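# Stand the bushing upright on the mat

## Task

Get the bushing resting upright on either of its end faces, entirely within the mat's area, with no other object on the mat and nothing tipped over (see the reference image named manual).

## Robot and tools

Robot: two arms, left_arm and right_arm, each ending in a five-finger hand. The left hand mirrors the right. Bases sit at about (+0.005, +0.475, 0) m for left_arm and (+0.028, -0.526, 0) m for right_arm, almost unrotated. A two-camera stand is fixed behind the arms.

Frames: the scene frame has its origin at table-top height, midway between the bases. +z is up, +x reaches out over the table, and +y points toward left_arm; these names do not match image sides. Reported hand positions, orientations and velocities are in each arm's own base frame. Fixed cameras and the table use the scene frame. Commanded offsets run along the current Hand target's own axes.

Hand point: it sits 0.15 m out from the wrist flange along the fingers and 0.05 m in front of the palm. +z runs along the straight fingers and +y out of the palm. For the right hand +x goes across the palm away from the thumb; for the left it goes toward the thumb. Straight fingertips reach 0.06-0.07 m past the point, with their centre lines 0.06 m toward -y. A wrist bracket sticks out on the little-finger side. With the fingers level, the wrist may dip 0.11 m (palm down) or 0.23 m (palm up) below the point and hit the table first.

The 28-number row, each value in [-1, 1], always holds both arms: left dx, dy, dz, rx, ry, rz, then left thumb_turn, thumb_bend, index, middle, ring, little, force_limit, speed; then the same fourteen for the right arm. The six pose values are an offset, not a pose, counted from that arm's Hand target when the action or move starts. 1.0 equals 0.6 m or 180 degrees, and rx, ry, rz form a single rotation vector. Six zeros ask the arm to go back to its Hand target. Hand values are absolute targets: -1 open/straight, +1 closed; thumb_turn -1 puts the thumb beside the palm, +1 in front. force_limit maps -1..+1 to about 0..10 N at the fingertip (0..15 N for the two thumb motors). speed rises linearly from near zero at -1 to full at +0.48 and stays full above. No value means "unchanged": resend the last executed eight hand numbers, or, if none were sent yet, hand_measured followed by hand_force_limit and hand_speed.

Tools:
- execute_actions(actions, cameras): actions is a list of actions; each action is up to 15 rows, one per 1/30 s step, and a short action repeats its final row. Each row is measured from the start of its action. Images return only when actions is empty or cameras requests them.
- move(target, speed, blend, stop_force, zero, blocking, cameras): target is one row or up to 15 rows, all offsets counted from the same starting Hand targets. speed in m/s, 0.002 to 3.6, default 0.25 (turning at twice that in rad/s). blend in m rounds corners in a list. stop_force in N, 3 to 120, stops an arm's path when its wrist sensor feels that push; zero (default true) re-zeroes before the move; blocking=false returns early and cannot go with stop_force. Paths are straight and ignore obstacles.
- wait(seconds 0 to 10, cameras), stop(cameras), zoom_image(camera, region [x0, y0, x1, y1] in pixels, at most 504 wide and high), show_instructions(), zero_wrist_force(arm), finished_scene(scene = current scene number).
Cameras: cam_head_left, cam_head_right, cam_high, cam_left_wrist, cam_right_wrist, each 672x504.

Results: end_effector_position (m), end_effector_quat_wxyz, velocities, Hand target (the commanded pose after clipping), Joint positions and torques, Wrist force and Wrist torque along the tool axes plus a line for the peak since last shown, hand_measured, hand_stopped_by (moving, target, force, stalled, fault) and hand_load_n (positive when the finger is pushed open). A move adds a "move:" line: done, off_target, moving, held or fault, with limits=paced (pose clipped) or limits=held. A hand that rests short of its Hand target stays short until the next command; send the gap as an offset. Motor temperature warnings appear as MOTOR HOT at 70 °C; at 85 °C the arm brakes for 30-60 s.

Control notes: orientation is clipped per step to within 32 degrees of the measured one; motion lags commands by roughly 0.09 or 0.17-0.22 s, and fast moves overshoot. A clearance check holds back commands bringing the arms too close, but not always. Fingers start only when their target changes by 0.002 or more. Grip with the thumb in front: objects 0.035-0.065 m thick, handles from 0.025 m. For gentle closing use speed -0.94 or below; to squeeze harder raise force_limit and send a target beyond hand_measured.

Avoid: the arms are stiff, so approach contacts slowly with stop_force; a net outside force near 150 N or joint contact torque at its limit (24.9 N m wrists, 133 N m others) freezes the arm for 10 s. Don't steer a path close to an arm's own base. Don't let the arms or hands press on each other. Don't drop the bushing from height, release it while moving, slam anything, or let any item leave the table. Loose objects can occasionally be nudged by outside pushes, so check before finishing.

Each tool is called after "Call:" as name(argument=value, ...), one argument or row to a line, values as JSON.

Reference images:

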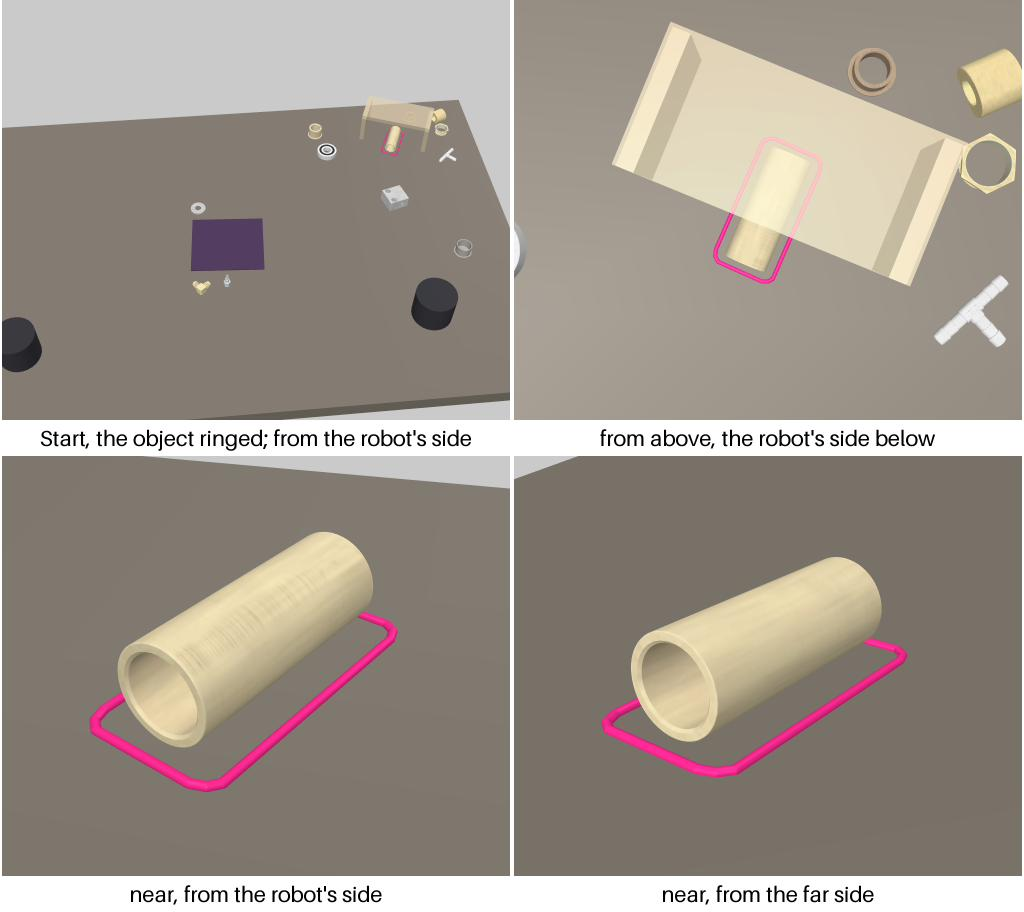

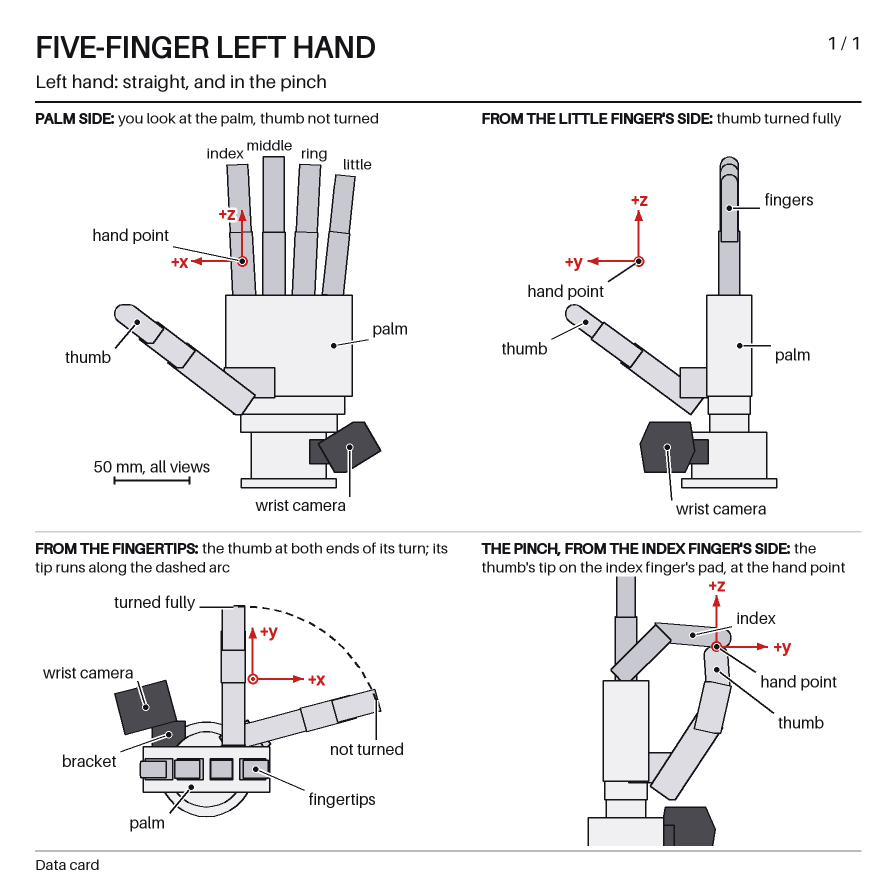

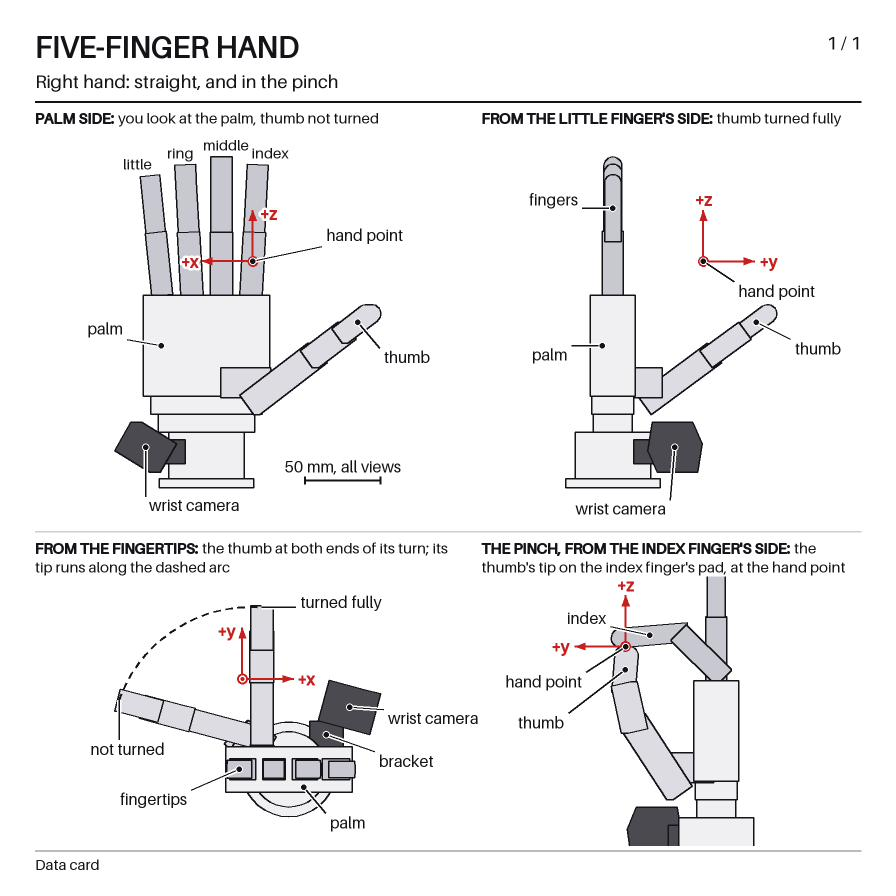

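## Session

Call:
execute_actions(
  actions=[],
)

Call:
zoom_image(
  camera="cam_high",
  region=[100, 120, 400, 420],
)

Scene clock: 0.00 s.
left_arm: end_effector_position=(+0.0951, -0.6604, +0.3571) hand_measured=(-1.000, -1.000, -1.000, -1.000, -1.000, -1.000) hand_load_n=(+0.0, -0.5, +0.0, +0.0, +0.0, +0.0) hand_stopped_by=(target, target, target, target, target, target) hand_force_limit=0.00 hand_speed=-0.80 end_effector_quat_wxyz=(+0.365, +0.849, -0.340, +0.176) | right_arm: end_effector_position=(+0.4747, +0.0546, +0.1440) hand_measured=(-1.000, -1.000, -1.000, -1.000, -1.000, -1.000) hand_load_n=(+0.0, +0.0, +0.0, +0.0, +0.0, +0.0) hand_stopped_by=(target, target, target, target, target, target) hand_force_limit=0.00 hand_speed=-0.80 end_effector_quat_wxyz=(+0.341, +0.081, +0.915, +0.198)
Joint positions: left_arm=[2.111 -1.815 -1.395 2.416 -1.228 1.16] | right_arm=[-0.704 -1.409 2.165 0.403 0.851 -1.94]
Joint velocities: within noise
Joint torques (N m): no reading
Motor temperatures (°C): left_arm=[25 23 29 47 40 40] | right_arm=[35 44 40 45 35 37]
Wrist force (N): no reading
Wrist torque (N m): no reading
Wrist force, peak (N): no reading
Hand target: left_arm +0.0951, -0.6604, +0.3571; +0.365, +0.849, -0.340, +0.176 | right_arm +0.4747, +0.0546, +0.1440; +0.341, +0.081, +0.915, +0.198

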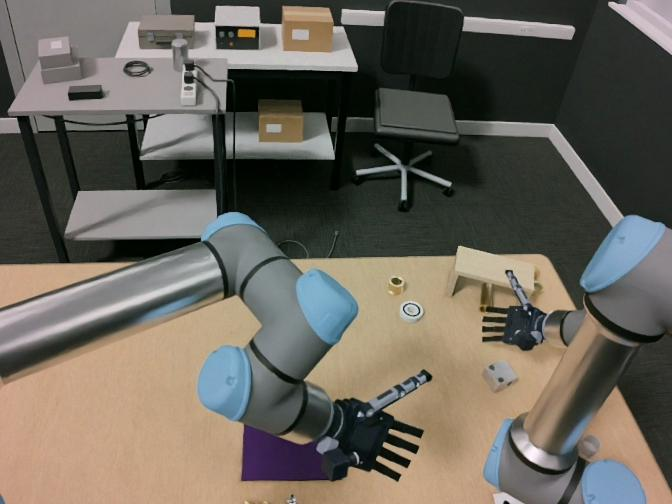

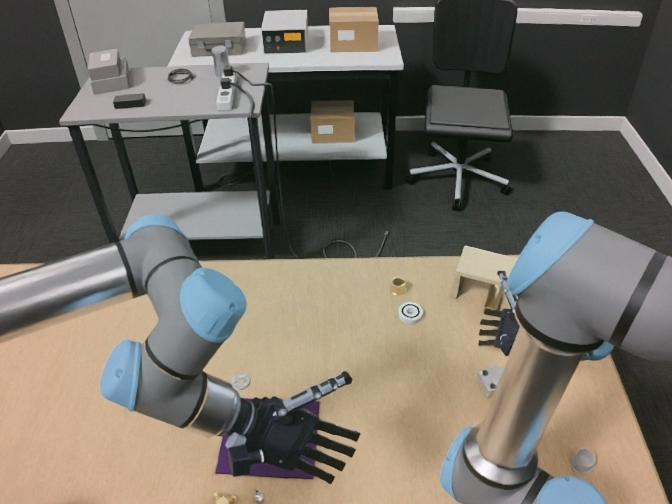

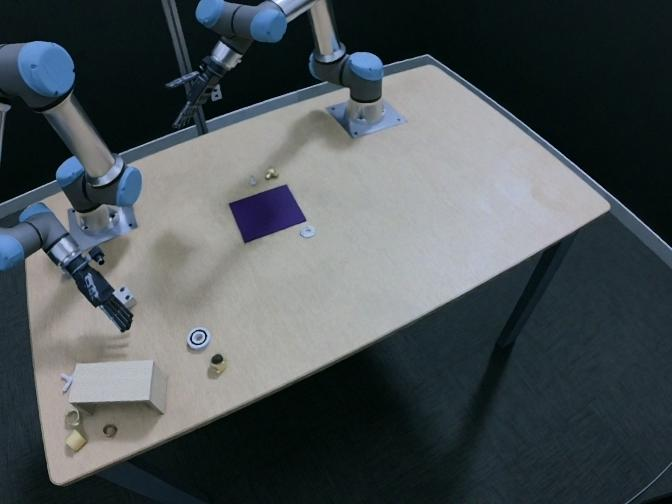

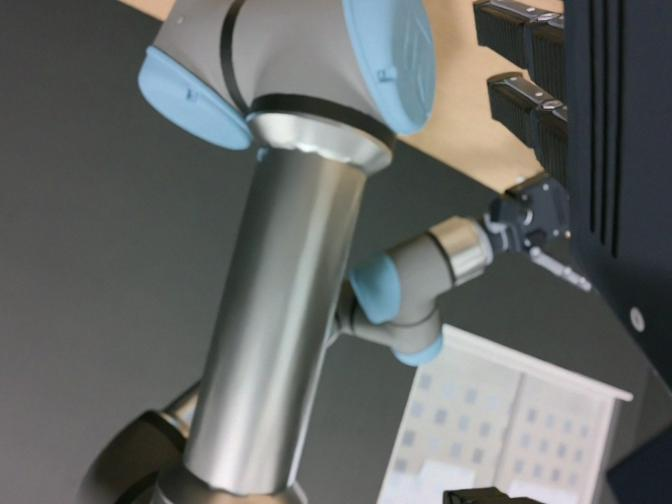

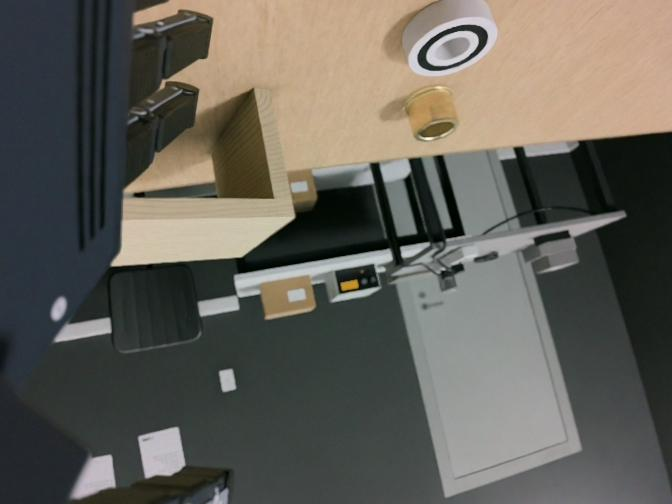

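Scaled by 1.680 from the camera's 672x504 image, which has a finer 960x720 frame.

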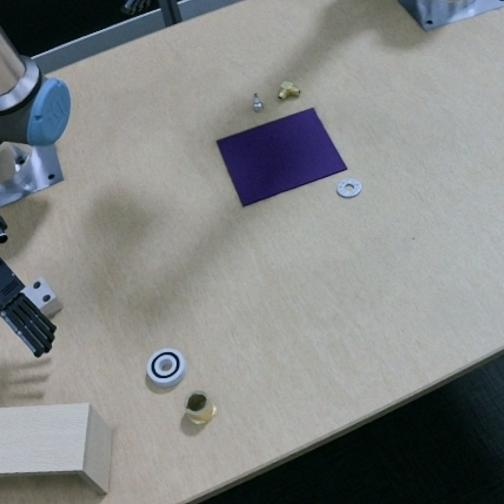

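Call:
move(
  target=[-0.063,-0.58,-0.607,0,0,0,-1,-1,-1,-1,-1,-1,0,-0.8,-0.14,0.021,-0.123,0.166,0.198,0.051,1,-1,0,0,1,1,0.0,-0.2],
  speed=0.4,
  cameras=["all"],
)

Call:
zoom_image(
  camera="cam_high",
  region=[20, 250, 240, 470],
)

Scene clock: 20.13 s.
left_arm: end_effector_position=(+0.2953, -0.1994, +0.4071) hand_measured=(-1.000, -1.000, -1.000, -1.000, -1.000, -1.000) hand_load_n=(+0.0, +0.0, +0.0, +0.0, +0.0, +0.0) hand_stopped_by=(target, target, target, target, target, target) hand_force_limit=0.00 hand_speed=-0.80 end_effector_quat_wxyz=(+0.365, +0.849, -0.340, +0.176) | right_arm: end_effector_position=(+0.4898, +0.0195, +0.2498) hand_measured=(+1.000, -1.000, +0.000, +0.000, +1.000, +1.000) hand_load_n=(+0.0, -0.5, +0.0, +0.0, +0.0, +0.0) hand_stopped_by=(target, target, target, target, target, target) hand_force_limit=0.00 hand_speed=-0.20 end_effector_quat_wxyz=(+0.000, +0.172, +0.985, +0.001)
Joint positions: left_arm=[3.692 -1.535 -1.876 1.368 -0.854 3.063] | right_arm=[-0.368 -1.25 1.419 1.403 1.569 -1.593]
Joint torques (N m): left_arm=[11.13 5.51 9.68 -4.26 -0.03 1.46] | right_arm=[-4.83 -29.87 -23.65 4.28 0.6 0.23]
Wrist force (N): left_arm=[0.0 0.3 0.0] | right_arm=[-1.5 1.6 1.0]
Wrist torque (N m): left_arm=[0.12 0.00 0.07] | right_arm=[0.18 0.03 0.20]
Wrist force, peak (N): left_arm=[0.2 2.0 1.8] | right_arm=[-1.8 2.1 0.2]
Hand target: left_arm +0.2954, -0.1993, +0.4070; +0.365, +0.849, -0.340, +0.176 | right_arm +0.4898, +0.0195, +0.2499; -0.001, +0.172, +0.985, +0.001
Off the commanded pose: left_arm 0.000 m, 0 deg | right_arm 0.000 m, 0 deg.
move: done

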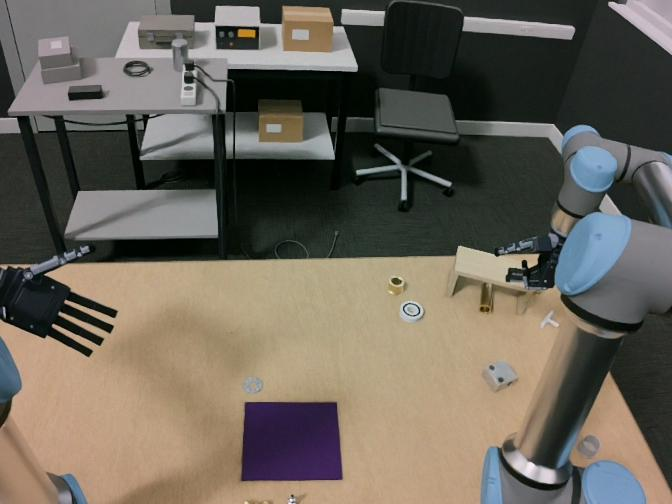

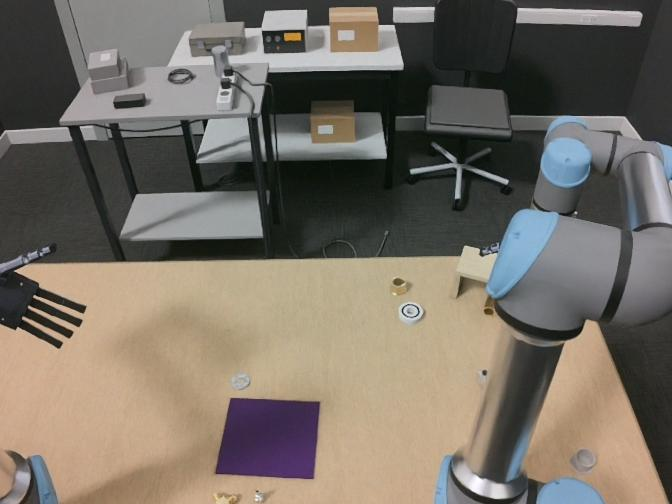

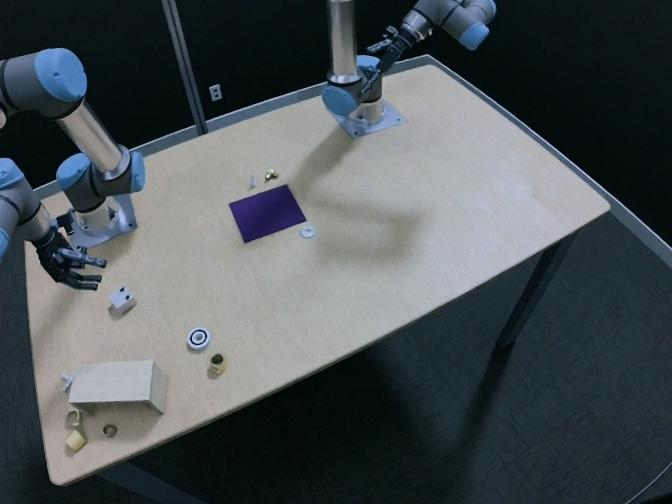

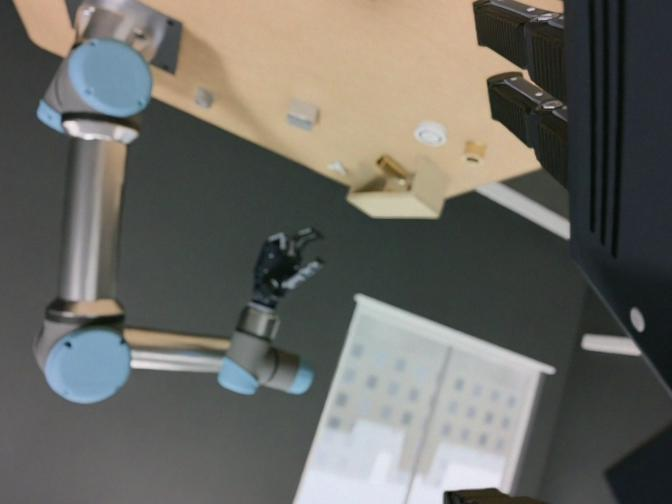

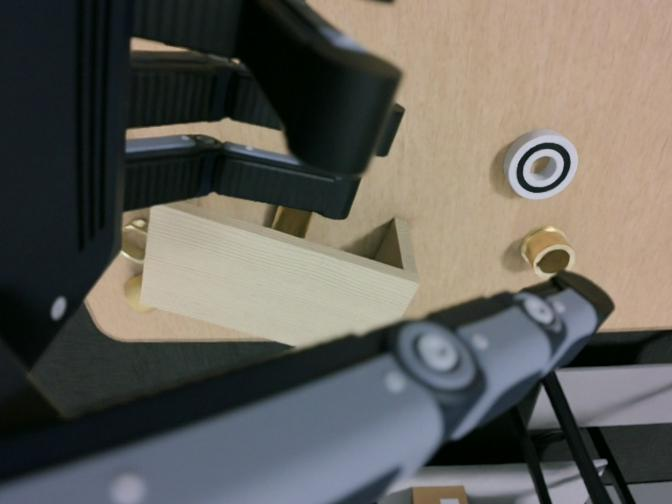

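Scaled by 2.291 from the camera's 672x504 image, which has a finer 960x720 frame.

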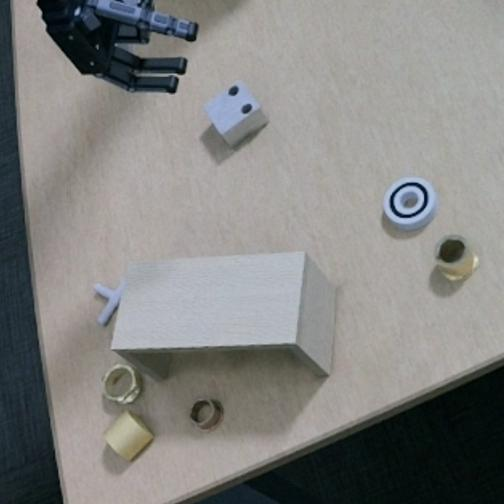

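Call:
move(
  target=[0,0,0,0,0,0,-1,-1,-1,-1,-1,-1,0,-0.8,0.075,-0.08,0,0,0,0,1,-1,0,0,1,1,0.0,-0.2],
  speed=0.3,
  cameras=["cam_right_wrist"],
)

Call:
zoom_image(
  camera="cam_right_wrist",
  region=[130, 180, 480, 430],
)

Scene clock: 25.17 s.
left_arm: end_effector_position=(+0.2954, -0.1993, +0.4070) hand_measured=(-1.000, -1.000, -1.000, -1.000, -1.000, -1.000) hand_load_n=(+0.0, +0.0, +0.0, +0.0, +0.0, +0.0) hand_stopped_by=(target, target, target, target, target, target) hand_force_limit=0.00 hand_speed=-0.80 end_effector_quat_wxyz=(+0.365, +0.849, -0.340, +0.176) | right_arm: end_effector_position=(+0.4313, -0.0104, +0.2499) hand_measured=(+1.000, -1.000, +0.000, +0.000, +1.000, +1.000) hand_load_n=(+0.0, -0.5, +0.0, +0.0, +0.0, +0.0) hand_stopped_by=(target, target, target, target, target, target) hand_force_limit=0.00 hand_speed=-0.20 end_effector_quat_wxyz=(-0.001, +0.172, +0.985, +0.001)
Joint positions: left_arm=[3.692 -1.535 -1.876 1.368 -0.854 3.063] | right_arm=[-0.5 -1.385 1.592 1.366 1.57 -1.725]
Joint torques (N m): left_arm=[11.04 6.62 17.2 -4.23 -0.62 1.39] | right_arm=[-4.05 -32.66 -12.74 4.51 -1.03 -0.48]
Wrist force (N): left_arm=[-0.3 0.4 -0.2] | right_arm=[-1.6 1.7 0.5]
Wrist torque (N m): left_arm=[0.14 0.02 0.05] | right_arm=[0.23 0.06 0.09]
Wrist force, peak (N): left_arm=[-0.3 0.9 0.3] | right_arm=[-2.7 2.6 0.8]
Hand target: left_arm +0.2954, -0.1993, +0.4070; +0.365, +0.849, -0.340, +0.176 | right_arm +0.4312, -0.0104, +0.2499; -0.001, +0.172, +0.985, +0.001
Off the commanded pose: left_arm 0.000 m, 0 deg | right_arm 0.000 m, 0 deg.
move: done
Images, in order (width x height): cam_right_wrist 672x504.

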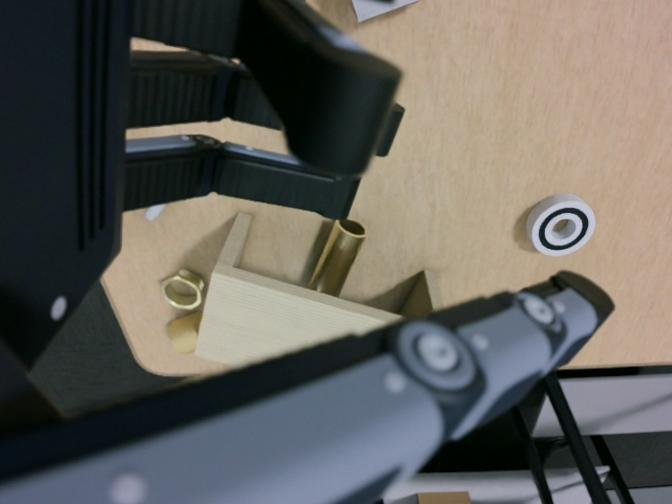

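Scaled by 1.440 from the camera's 672x504 image, which has a finer 960x720 frame.

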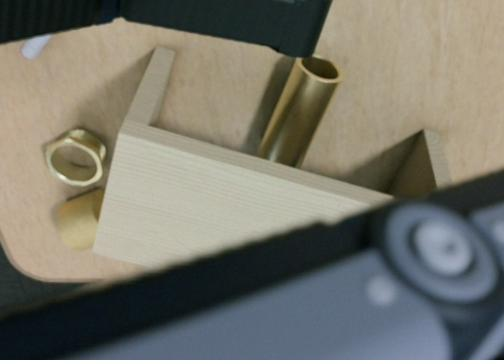

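Call:
move(
  target=[
    [0,0,0,0,0,0,-1,-1,-1,-1,-1,-1,0,-0.8,-0.0385,0.085,0,0.0905,-0.0806,-0.458,1,-1,-1,-1,1,1,0.0,-0.2],
    [0,0,0,0,0,0,-1,-1,-1,-1,-1,-1,0,-0.8,-0.098,0.091,0.225,0.0905,-0.0806,-0.458,1,-1,-1,-1,1,1,0.0,-0.2],
  ],
  speed=0.4,
  cameras=["cam_right_wrist","cam_head_left","cam_high"],
)

Call:
zoom_image(
  camera="cam_head_left",
  region=[420, 220, 580, 340],
)

Call:
zoom_image(
  camera="cam_high",
  region=[20, 280, 220, 480],
)

Scene clock: 38.53 s.
left_arm: end_effector_position=(+0.2954, -0.1993, +0.4070) hand_measured=(-1.000, -1.000, -1.000, -1.000, -1.000, -1.000) hand_load_n=(+0.0, +0.0, +0.0, +0.0, +0.0, +0.0) hand_stopped_by=(target, target, target, target, target, target) hand_force_limit=0.00 hand_speed=-0.80 end_effector_quat_wxyz=(+0.365, +0.849, -0.340, +0.176) | right_arm: end_effector_position=(+0.5049, +0.0213, +0.1150) hand_measured=(+1.000, -1.000, -1.000, -1.000, +1.000, +1.000) hand_load_n=(+0.0, +0.0, +0.0, +0.0, +0.0, +0.0) hand_stopped_by=(target, target, target, target, target, target) hand_force_limit=0.00 hand_speed=-0.20 end_effector_quat_wxyz=(+0.091, -0.518, +0.838, -0.146)
Joint positions: left_arm=[3.692 -1.535 -1.876 1.368 -0.854 3.063] | right_arm=[-0.277 -1.144 1.524 0.85 1.632 -2.967]
Joint torques (N m): left_arm=[10.38 5.78 23.37 -4.38 -0.52 1.01] | right_arm=[3.75 -30.88 -13.73 -0.71 2.47 -0.02]
Wrist force (N): left_arm=[-0.5 0.5 0.1] | right_arm=[-1.8 2.6 0.6]
Wrist torque (N m): left_arm=[0.14 0.06 0.03] | right_arm=[0.28 0.11 0.18]
Wrist force, peak (N): left_arm=[-0.3 0.8 -0.1] | right_arm=[-2.5 2.8 2.8]
Hand target: left_arm +0.2954, -0.1993, +0.4070; +0.365, +0.849, -0.340, +0.176 | right_arm +0.5049, +0.0212, +0.1148; +0.091, -0.518, +0.838, -0.146
Off the commanded pose: left_arm 0.000 m, 0 deg | right_arm 0.000 m, 0 deg.
move: done
Images, in order (width x height): cam_head_left 672x504, cam_high 672x504, cam_right_wrist 672x504.

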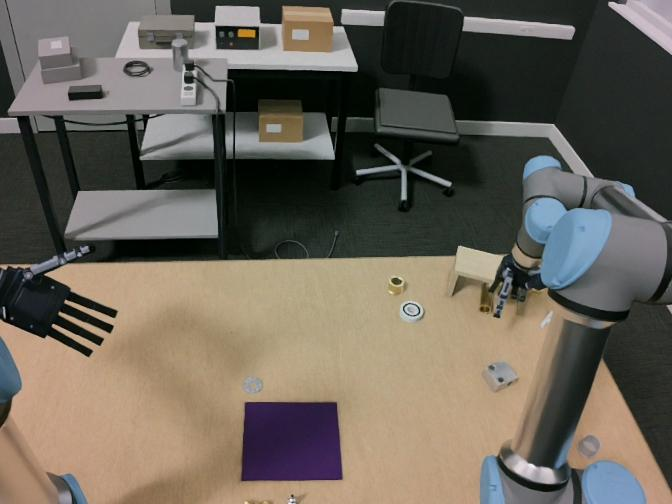

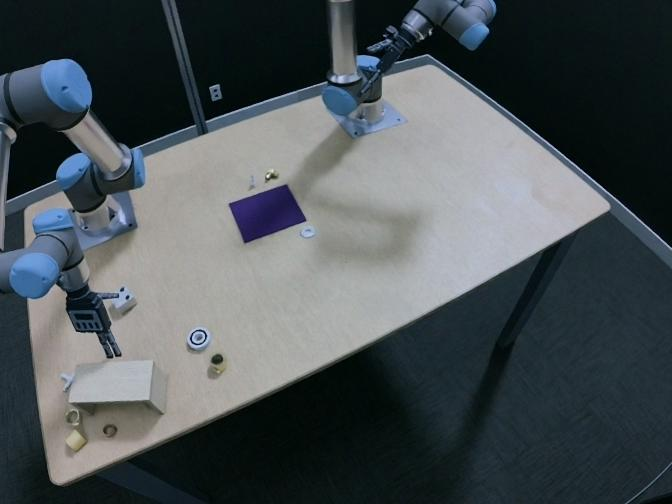

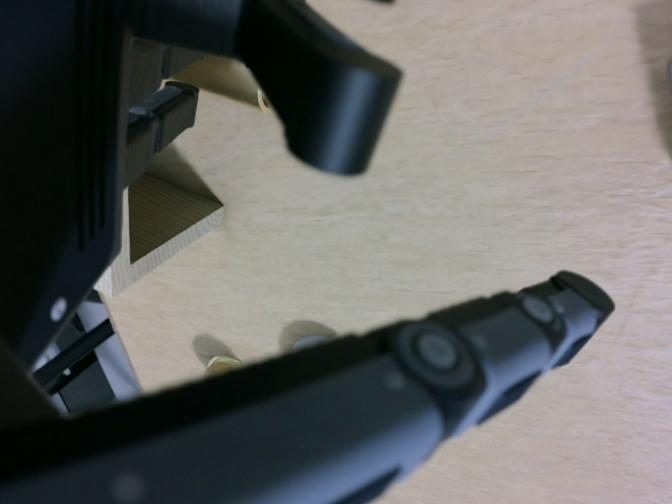

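Scaled by 3.150 from the camera's 672x504 image, which has a finer 960x720 frame.

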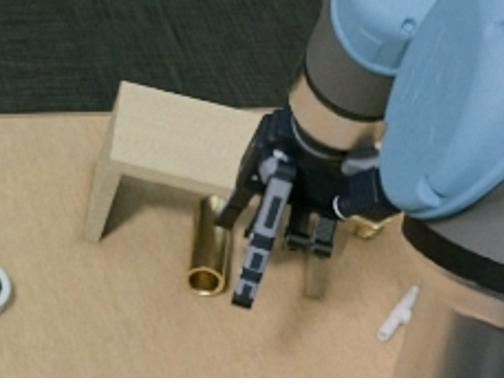

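Scaled by 2.520 from the camera's 672x504 image, which has a finer 960x720 frame.

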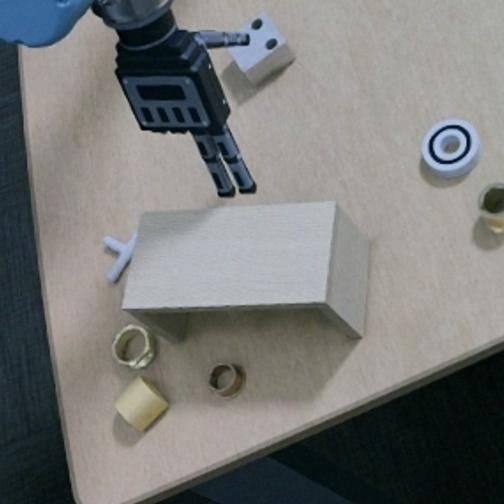

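Call:
move(
  target=[0,0,0,0,0,0,-1,-1,-1,-1,-1,-1,0,-0.8,-0.018,0.004,0.037,0,0,0,1,-1,-1,-1,1,1,0.0,-0.2],
  speed=0.1,
)

Call:
move(
  target=[0,0,0,0,0,0,-1,-1,-1,-1,-1,-1,0,-0.8,0,0.0255,0.070,0,0,0,1,-1,-1,-1,1,1,0.0,-0.2],
  speed=0.02,
  stop_force=5,
  cameras=["cam_right_wrist","cam_head_left"],
)

Call:
zoom_image(
  camera="cam_head_left",
  region=[440, 230, 560, 330],
)

Scene clock: 45.73 s.
left_arm: end_effector_position=(+0.2954, -0.1993, +0.4070) hand_measured=(-1.000, -1.000, -1.000, -1.000, -1.000, -1.000) hand_load_n=(+0.0, +0.0, +0.0, +0.0, +0.0, +0.0) hand_stopped_by=(target, target, target, target, target, target) hand_force_limit=0.00 hand_speed=-0.80 end_effector_quat_wxyz=(+0.365, +0.849, -0.340, +0.176) | right_arm: end_effector_position=(+0.5146, +0.0286, +0.0931) hand_measured=(+1.000, -1.000, -1.000, -1.000, +1.000, +1.000) hand_load_n=(+0.0, +0.0, +0.0, +0.0, +0.0, +0.0) hand_stopped_by=(target, target, target, target, target, target) hand_force_limit=0.00 hand_speed=-0.20 end_effector_quat_wxyz=(+0.091, -0.518, +0.838, -0.146) end_effector_velocity=(-0.001, +0.000, +0.002) end_effector_angular_velocity=(+0.000, +0.001, +0.000)
Joint positions: left_arm=[3.692 -1.535 -1.876 1.368 -0.854 3.063] | right_arm=[-0.256 -1.102 1.521 0.811 1.639 -2.947]
Joint velocities: left_arm=[within noise] | right_arm=[-0.001 -0.004 0 0.006 0 -0.002]
Joint torques (N m): left_arm=[9.62 6.35 22.34 -4.28 -0.43 0.71] | right_arm=[-8.15 -44.68 -17.82 3.65 0.39 -1.55]
Wrist force (N): left_arm=[0.0 0.5 -0.2] | right_arm=[-2.0 2.8 0.7]
Wrist torque (N m): left_arm=[0.16 -0.02 0.07] | right_arm=[0.30 0.15 0.17]
Wrist force, peak (N): left_arm=[-0.6 0.7 -0.1] | right_arm=[-2.0 3.0 0.9]
Hand target: left_arm +0.2954, -0.1993, +0.4070; +0.365, +0.849, -0.340, +0.176 | right_arm +0.5145, +0.0286, +0.0932; +0.091, -0.518, +0.838, -0.146
Off the commanded pose: left_arm 0.000 m, 0 deg | right_arm 0.000 m, 0 deg.
move: done

Scene clock: 47.47 s.
left_arm: end_effector_position=(+0.2954, -0.1993, +0.4070) hand_measured=(-1.000, -1.000, -1.000, -1.000, -1.000, -1.000) hand_load_n=(+0.0, +0.0, +0.0, +0.0, +0.0, +0.0) hand_stopped_by=(target, target, target, target, target, target) hand_force_limit=0.00 hand_speed=-0.80 end_effector_quat_wxyz=(+0.365, +0.849, -0.340, +0.176) | right_arm: end_effector_position=(+0.5144, +0.0286, +0.0750) hand_measured=(+1.000, -1.000, -1.000, -1.000, +1.000, +1.000) hand_load_n=(+0.0, +0.0, +0.0, +0.0, +0.0, +0.0) hand_stopped_by=(target, target, target, target, target, target) hand_force_limit=0.00 hand_speed=-0.20 end_effector_quat_wxyz=(+0.091, -0.518, +0.838, -0.146)
Joint positions: left_arm=[3.692 -1.535 -1.876 1.368 -0.854 3.063] | right_arm=[-0.256 -1.084 1.544 0.771 1.639 -2.947]
Joint torques (N m): left_arm=[9.35 6.78 23.05 -4.42 -0.57 0.47] | right_arm=[-4.58 -44.33 -21.87 1.3 -1.88 0.02]
Wrist force (N): left_arm=[-0.1 0.8 0.1] | right_arm=[-1.3 0.5 -4.2]
Wrist torque (N m): left_arm=[0.18 0.00 0.05] | right_arm=[0.57 0.21 0.17]
Wrist force, peak (N): left_arm=[-0.2 0.9 0.0] | right_arm=[-0.6 -1.8 -11.9]
Hand target: left_arm +0.2954, -0.1993, +0.4070; +0.365, +0.849, -0.340, +0.176 | right_arm +0.5145, +0.0286, +0.0750; +0.091, -0.518, +0.838, -0.146 (not the last commanded pose)
Off the commanded pose: left_arm 0.000 m, 0 deg | right_arm 0.026 m, 0 deg.
move: contact (right_arm)
Images, in order (width x height): cam_head_left 672x504, cam_right_wrist 672x504.

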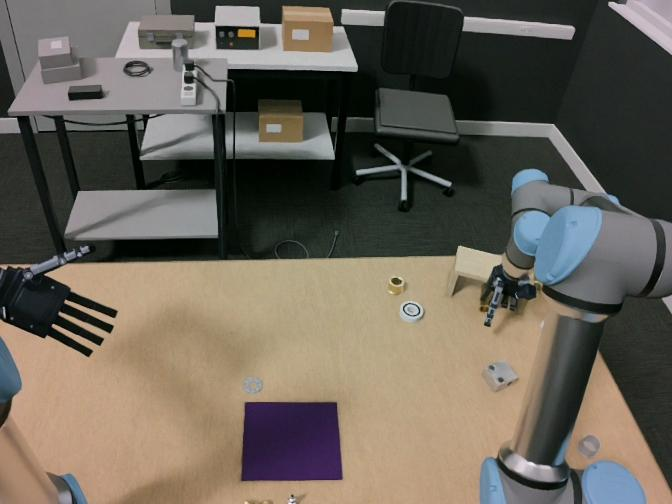

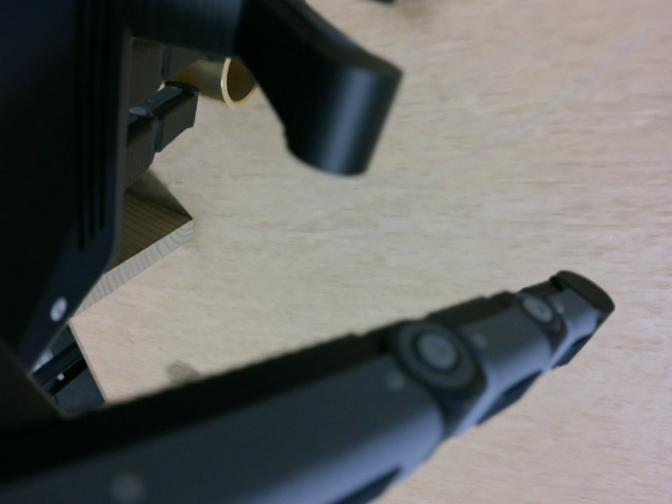

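Scaled by 4.200 from the camera's 672x504 image, which has a finer 960x720 frame.

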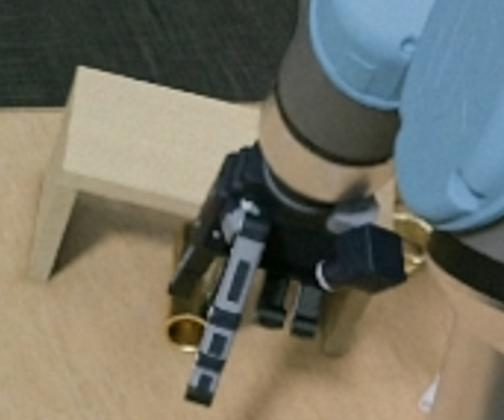

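Call:
move(
  target=[0,0,0,0,0,0,-1,-1,-1,-1,-1,-1,0,-0.8,0,0.079,-0.026,0,0,0,1,-1,-1,-1,1,1,0.0,-0.2],
  speed=0.04,
  cameras=["cam_right_wrist","cam_head_left"],
)

Call:
zoom_image(
  camera="cam_head_left",
  region=[440, 230, 560, 330],
)

Scene clock: 52.90 s.
left_arm: end_effector_position=(+0.2954, -0.1993, +0.4070) hand_measured=(-1.000, -1.000, -1.000, -1.000, -1.000, -1.000) hand_load_n=(+0.0, +0.0, +0.0, +0.0, +0.0, +0.0) hand_stopped_by=(target, target, target, target, target, target) hand_force_limit=0.00 hand_speed=-0.80 end_effector_quat_wxyz=(+0.365, +0.849, -0.340, +0.176) | right_arm: end_effector_position=(+0.4699, +0.0509, +0.0735) hand_measured=(+1.000, -1.000, -1.000, -1.000, +1.000, +1.000) hand_load_n=(+0.0, +0.0, +0.0, +0.0, +0.0, +0.0) hand_stopped_by=(target, target, target, target, target, target) hand_force_limit=0.00 hand_speed=-0.20 end_effector_quat_wxyz=(+0.091, -0.518, +0.838, -0.147)
Joint positions: left_arm=[3.692 -1.535 -1.876 1.368 -0.854 3.063] | right_arm=[-0.231 -1.177 1.69 0.719 1.648 -2.923]
Joint torques (N m): left_arm=[9.51 6.49 23.44 -4.34 -0.47 0.3] | right_arm=[-6.16 -26.31 -22.12 3.69 1.16 -0.9]
Wrist force (N): left_arm=[-0.4 0.8 0.1] | right_arm=[-2.2 2.5 0.5]
Wrist torque (N m): left_arm=[0.18 0.06 0.04] | right_arm=[0.27 0.18 0.15]
Wrist force, peak (N): left_arm=[-0.7 0.8 -0.3] | right_arm=[-1.5 0.5 -4.4]
Hand target: left_arm +0.2954, -0.1993, +0.4070; +0.365, +0.849, -0.340, +0.176 | right_arm +0.4698, +0.0508, +0.0735; +0.091, -0.518, +0.838, -0.146
Off the commanded pose: left_arm 0.000 m, 0 deg | right_arm 0.000 m, 0 deg.
move: done
Images, in order (width x height): cam_head_left 672x504, cam_right_wrist 672x504.

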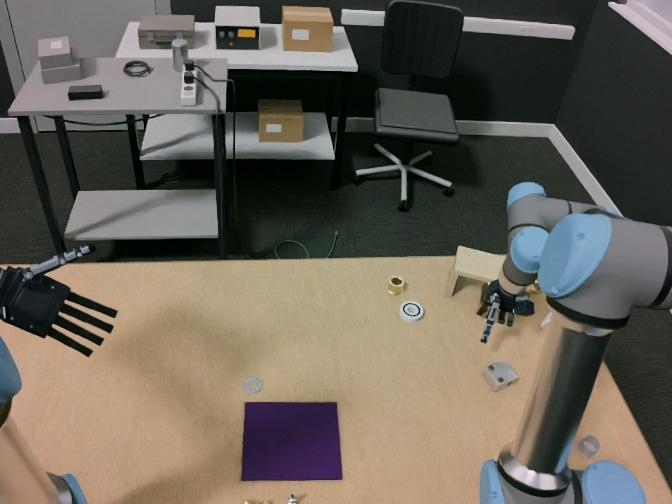

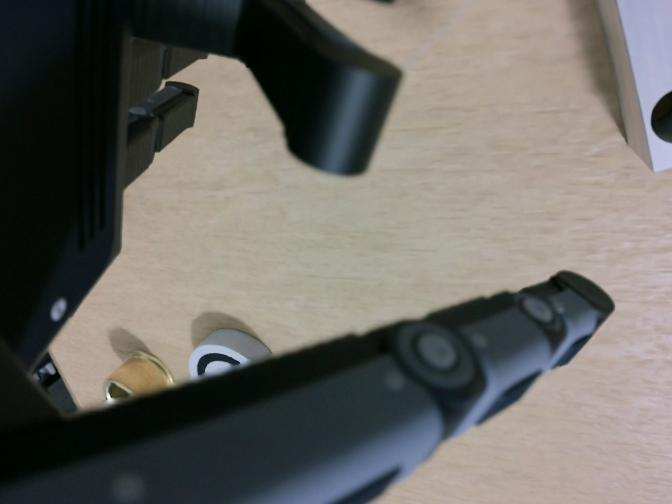

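Scaled by 4.200 from the camera's 672x504 image, which has a finer 960x720 frame.

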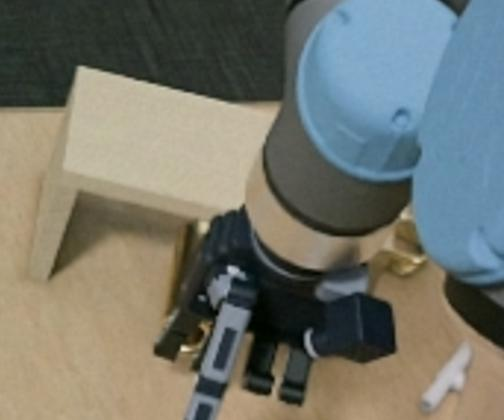

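Call:
move(
  target=[
    [0,0,0,0,0,0,-1,-1,-1,-1,-1,-1,0,-0.8,0.0074,-0.043,-0.162,0,0,0,1,-1,0,0,1,1,0.0,-0.2],
    [0,0,0,0,0,0,-1,-1,-1,-1,-1,-1,0,-0.8,0.0325,-0.177,-0.089,0.212,0.26,0.442,1,-1,0,0,1,1,0.0,-0.2],
  ],
  speed=0.4,
  blend=0.03,
  cameras=["cam_right_wrist"],
)

Scene clock: 66.53 s.
left_arm: end_effector_position=(+0.2954, -0.1993, +0.4070) hand_measured=(-1.000, -1.000, -1.000, -1.000, -1.000, -1.000) hand_load_n=(+0.0, +0.0, +0.0, +0.0, +0.0, +0.0) hand_stopped_by=(target, target, target, target, target, target) hand_force_limit=0.00 hand_speed=-0.80 end_effector_quat_wxyz=(+0.365, +0.849, -0.340, +0.176) | right_arm: end_effector_position=(+0.5342, -0.0031, +0.1598) hand_measured=(+1.000, -1.000, +0.000, +0.000, +1.000, +1.000) hand_load_n=(+0.0, +0.0, +0.0, -0.5, +0.0, +0.0) hand_stopped_by=(target, target, target, target, target, target) hand_force_limit=0.00 hand_speed=-0.20 end_effector_quat_wxyz=(-0.001, +0.256, +0.845, -0.469)
Joint positions: left_arm=[3.692 -1.535 -1.876 1.368 -0.854 3.063] | right_arm=[0.09 -0.808 1.279 1.608 2.446 -0.65]
Joint torques (N m): left_arm=[8.26 6.75 23.96 -4.19 -0.6 -0.07] | right_arm=[2.98 -44.13 -15.03 4.17 3.51 1.32]
Wrist force (N): left_arm=[-0.5 0.4 -0.3] | right_arm=[-1.4 4.1 -0.1]
Wrist torque (N m): left_arm=[0.15 0.06 0.03] | right_arm=[0.42 0.21 0.36]
Wrist force, peak (N): left_arm=[-0.3 0.6 -0.7] | right_arm=[-1.9 3.3 3.0]
Hand target: left_arm +0.2954, -0.1993, +0.4070; +0.365, +0.849, -0.340, +0.176 | right_arm +0.5342, -0.0032, +0.1598; -0.001, +0.256, +0.845, -0.469
Off the commanded pose: left_arm 0.000 m, 0 deg | right_arm 0.000 m, 0 deg.
move: done
Images, in order (width x height): cam_right_wrist 672x504.

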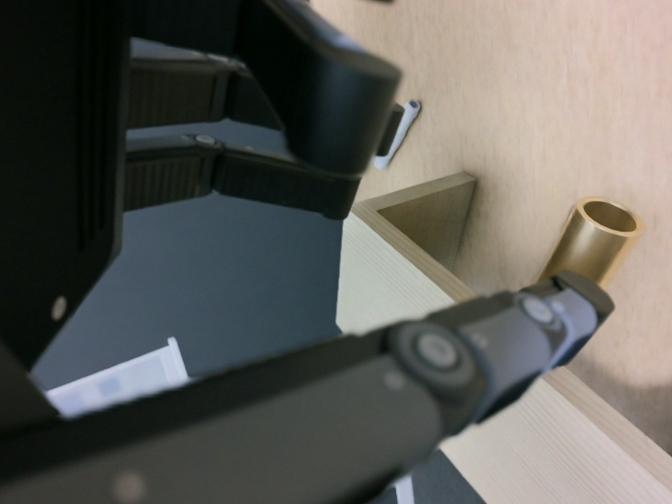

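Call:
move(
  target=[0,0,0,0,0,0,-1,-1,-1,-1,-1,-1,0,-0.8,-0.007,0.11,0.10,0,0,0,1,-1,0,0,1,1,0.0,-0.2],
  speed=0.2,
  cameras=["cam_right_wrist","cam_head_left"],
)

Call:
zoom_image(
  camera="cam_head_left",
  region=[440, 230, 560, 330],
)

Scene clock: 71.80 s.
left_arm: end_effector_position=(+0.2954, -0.1993, +0.4070) hand_measured=(-1.000, -1.000, -1.000, -1.000, -1.000, -1.000) hand_load_n=(+0.0, +0.0, +0.0, +0.0, +0.0, +0.0) hand_stopped_by=(target, target, target, target, target, target) hand_force_limit=0.00 hand_speed=-0.80 end_effector_quat_wxyz=(+0.365, +0.849, -0.340, +0.176) | right_arm: end_effector_position=(+0.5519, -0.0243, +0.0750) hand_measured=(+1.000, -1.000, +0.000, +0.000, +1.000, +1.000) hand_load_n=(+0.0, +0.5, +0.0, +0.0, +0.0, +0.0) hand_stopped_by=(target, target, target, target, target, target) hand_force_limit=0.00 hand_speed=-0.20 end_effector_quat_wxyz=(-0.001, +0.256, +0.845, -0.469)
Joint positions: left_arm=[3.692 -1.535 -1.876 1.368 -0.854 3.063] | right_arm=[0.05 -0.679 1.271 1.445 2.465 -0.705]
Joint torques (N m): left_arm=[8.22 6.08 22.99 -4.23 -0.6 -0.18] | right_arm=[9.56 -45.4 -7.67 1.77 -1.36 1.16]
Wrist force (N): left_arm=[-0.1 0.5 -0.1] | right_arm=[-1.3 3.8 -0.2]
Wrist torque (N m): left_arm=[0.15 0.00 0.06] | right_arm=[0.40 0.18 0.33]
Wrist force, peak (N): left_arm=[-0.4 0.8 -0.2] | right_arm=[-1.3 5.6 1.0]
Hand target: left_arm +0.2954, -0.1993, +0.4070; +0.365, +0.849, -0.340, +0.176 | right_arm +0.5519, -0.0243, +0.0749; -0.001, +0.256, +0.845, -0.469
Off the commanded pose: left_arm 0.000 m, 0 deg | right_arm 0.000 m, 0 deg.
move: done
Images, in order (width x height): cam_head_left 672x504, cam_right_wrist 672x504.

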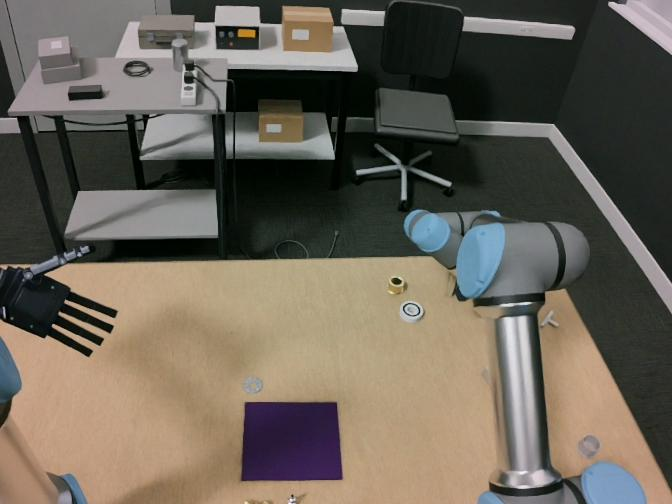

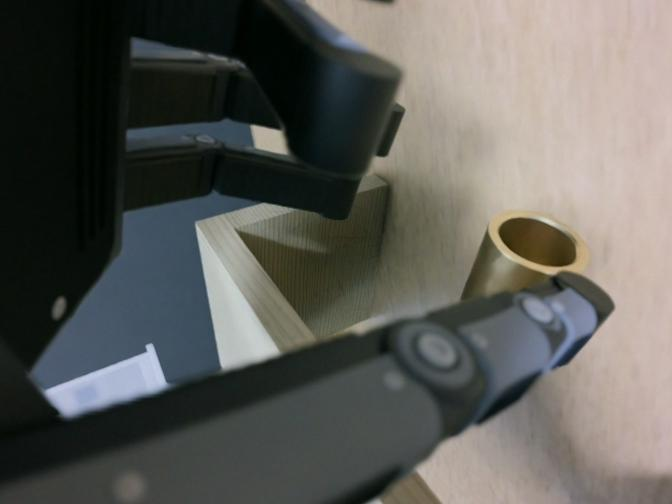

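Scaled by 4.200 from the camera's 672x504 image, which has a finer 960x720 frame.

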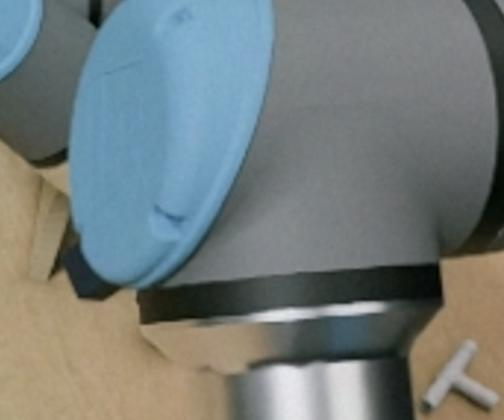

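Call:
move(
  target=[
    [0,0,0,0,0,0,-1,-1,-1,-1,-1,-1,0,-0.8,0.0192,0.069,0.0367,0,0,0,1,-1,0,0,1,1,0.0,-0.2],
    [0,0,0,0,0,0,-1,-1,-1,-1,-1,-1,0,-0.8,-0.0305,0.079,0.044,0,0,0,1,-1,0,0,1,1,0.0,-0.2],
  ],
  speed=0.05,
  stop_force=6,
  cameras=["cam_right_wrist","cam_high"],
)

Call:
zoom_image(
  camera="cam_high",
  region=[20, 280, 220, 480],
)

Scene clock: 77.67 s.
left_arm: end_effector_position=(+0.2954, -0.1993, +0.4070) hand_measured=(-1.000, -1.000, -1.000, -1.000, -1.000, -1.000) hand_load_n=(+0.0, -0.5, +0.0, +0.0, +0.0, -0.5) hand_stopped_by=(target, target, target, target, target, target) hand_force_limit=0.00 hand_speed=-0.80 end_effector_quat_wxyz=(+0.365, +0.849, -0.340, +0.176) | right_arm: end_effector_position=(+0.5544, -0.0191, +0.0277) hand_measured=(+1.000, -1.000, +0.000, +0.000, +1.000, +1.000) hand_load_n=(+0.0, +0.0, +0.0, +0.0, +0.0, +0.0) hand_stopped_by=(target, target, target, target, target, target) hand_force_limit=0.00 hand_speed=-0.20 end_effector_quat_wxyz=(-0.001, +0.256, +0.845, -0.469)
Joint positions: left_arm=[3.692 -1.535 -1.876 1.368 -0.854 3.063] | right_arm=[0.059 -0.602 1.264 1.385 2.461 -0.693]
Joint torques (N m): left_arm=[7.66 5.76 22.86 -4.27 -0.41 -0.43] | right_arm=[9.03 -43.5 -18.66 3.93 0.97 1.11]
Wrist force (N): left_arm=[-0.3 0.4 0.0] | right_arm=[-1.5 -1.6 -1.8]
Wrist torque (N m): left_arm=[0.13 0.04 0.06] | right_arm=[0.26 0.27 0.12]
Wrist force, peak (N): left_arm=[-0.1 0.9 -0.4] | right_arm=[3.2 -20.3 -8.6]
Hand target: left_arm +0.2954, -0.1993, +0.4070; +0.365, +0.849, -0.340, +0.176 | right_arm +0.5545, -0.0191, +0.0277; -0.001, +0.256, +0.845, -0.469 (not the last commanded pose)
Off the commanded pose: left_arm 0.000 m, 0 deg | right_arm 0.031 m, 0 deg.
move: contact (right_arm); path passed 0 of 2 targets
Images, in order (width x height): cam_high 672x504, cam_right_wrist 672x504.

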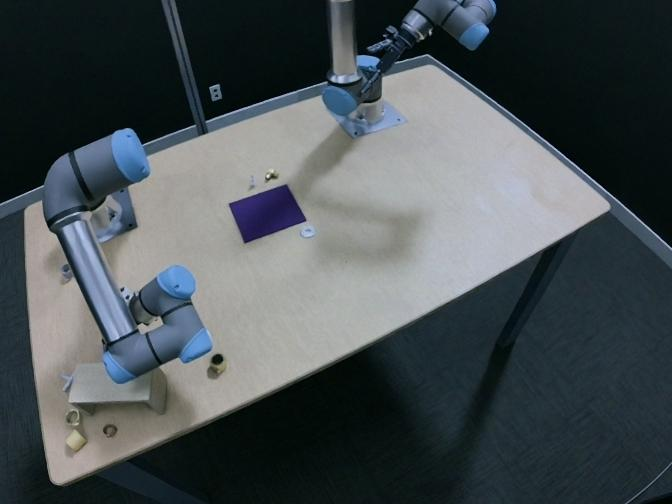

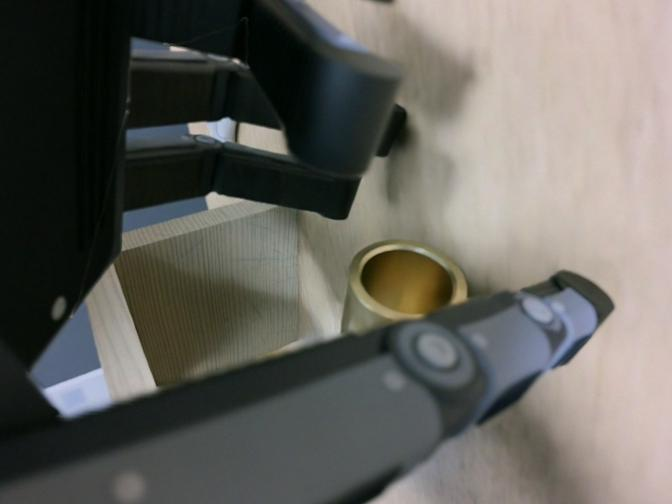

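Scaled by 2.520 from the camera's 672x504 image, which has a finer 960x720 frame.

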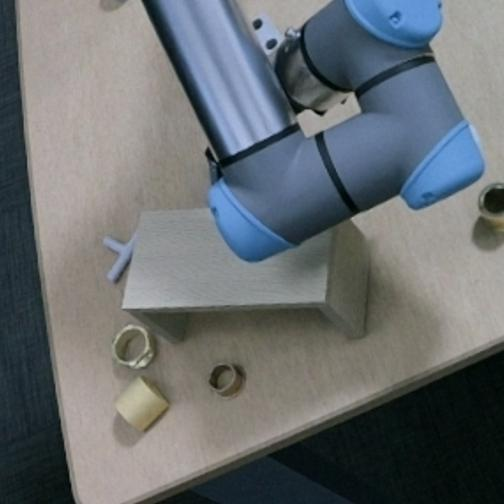

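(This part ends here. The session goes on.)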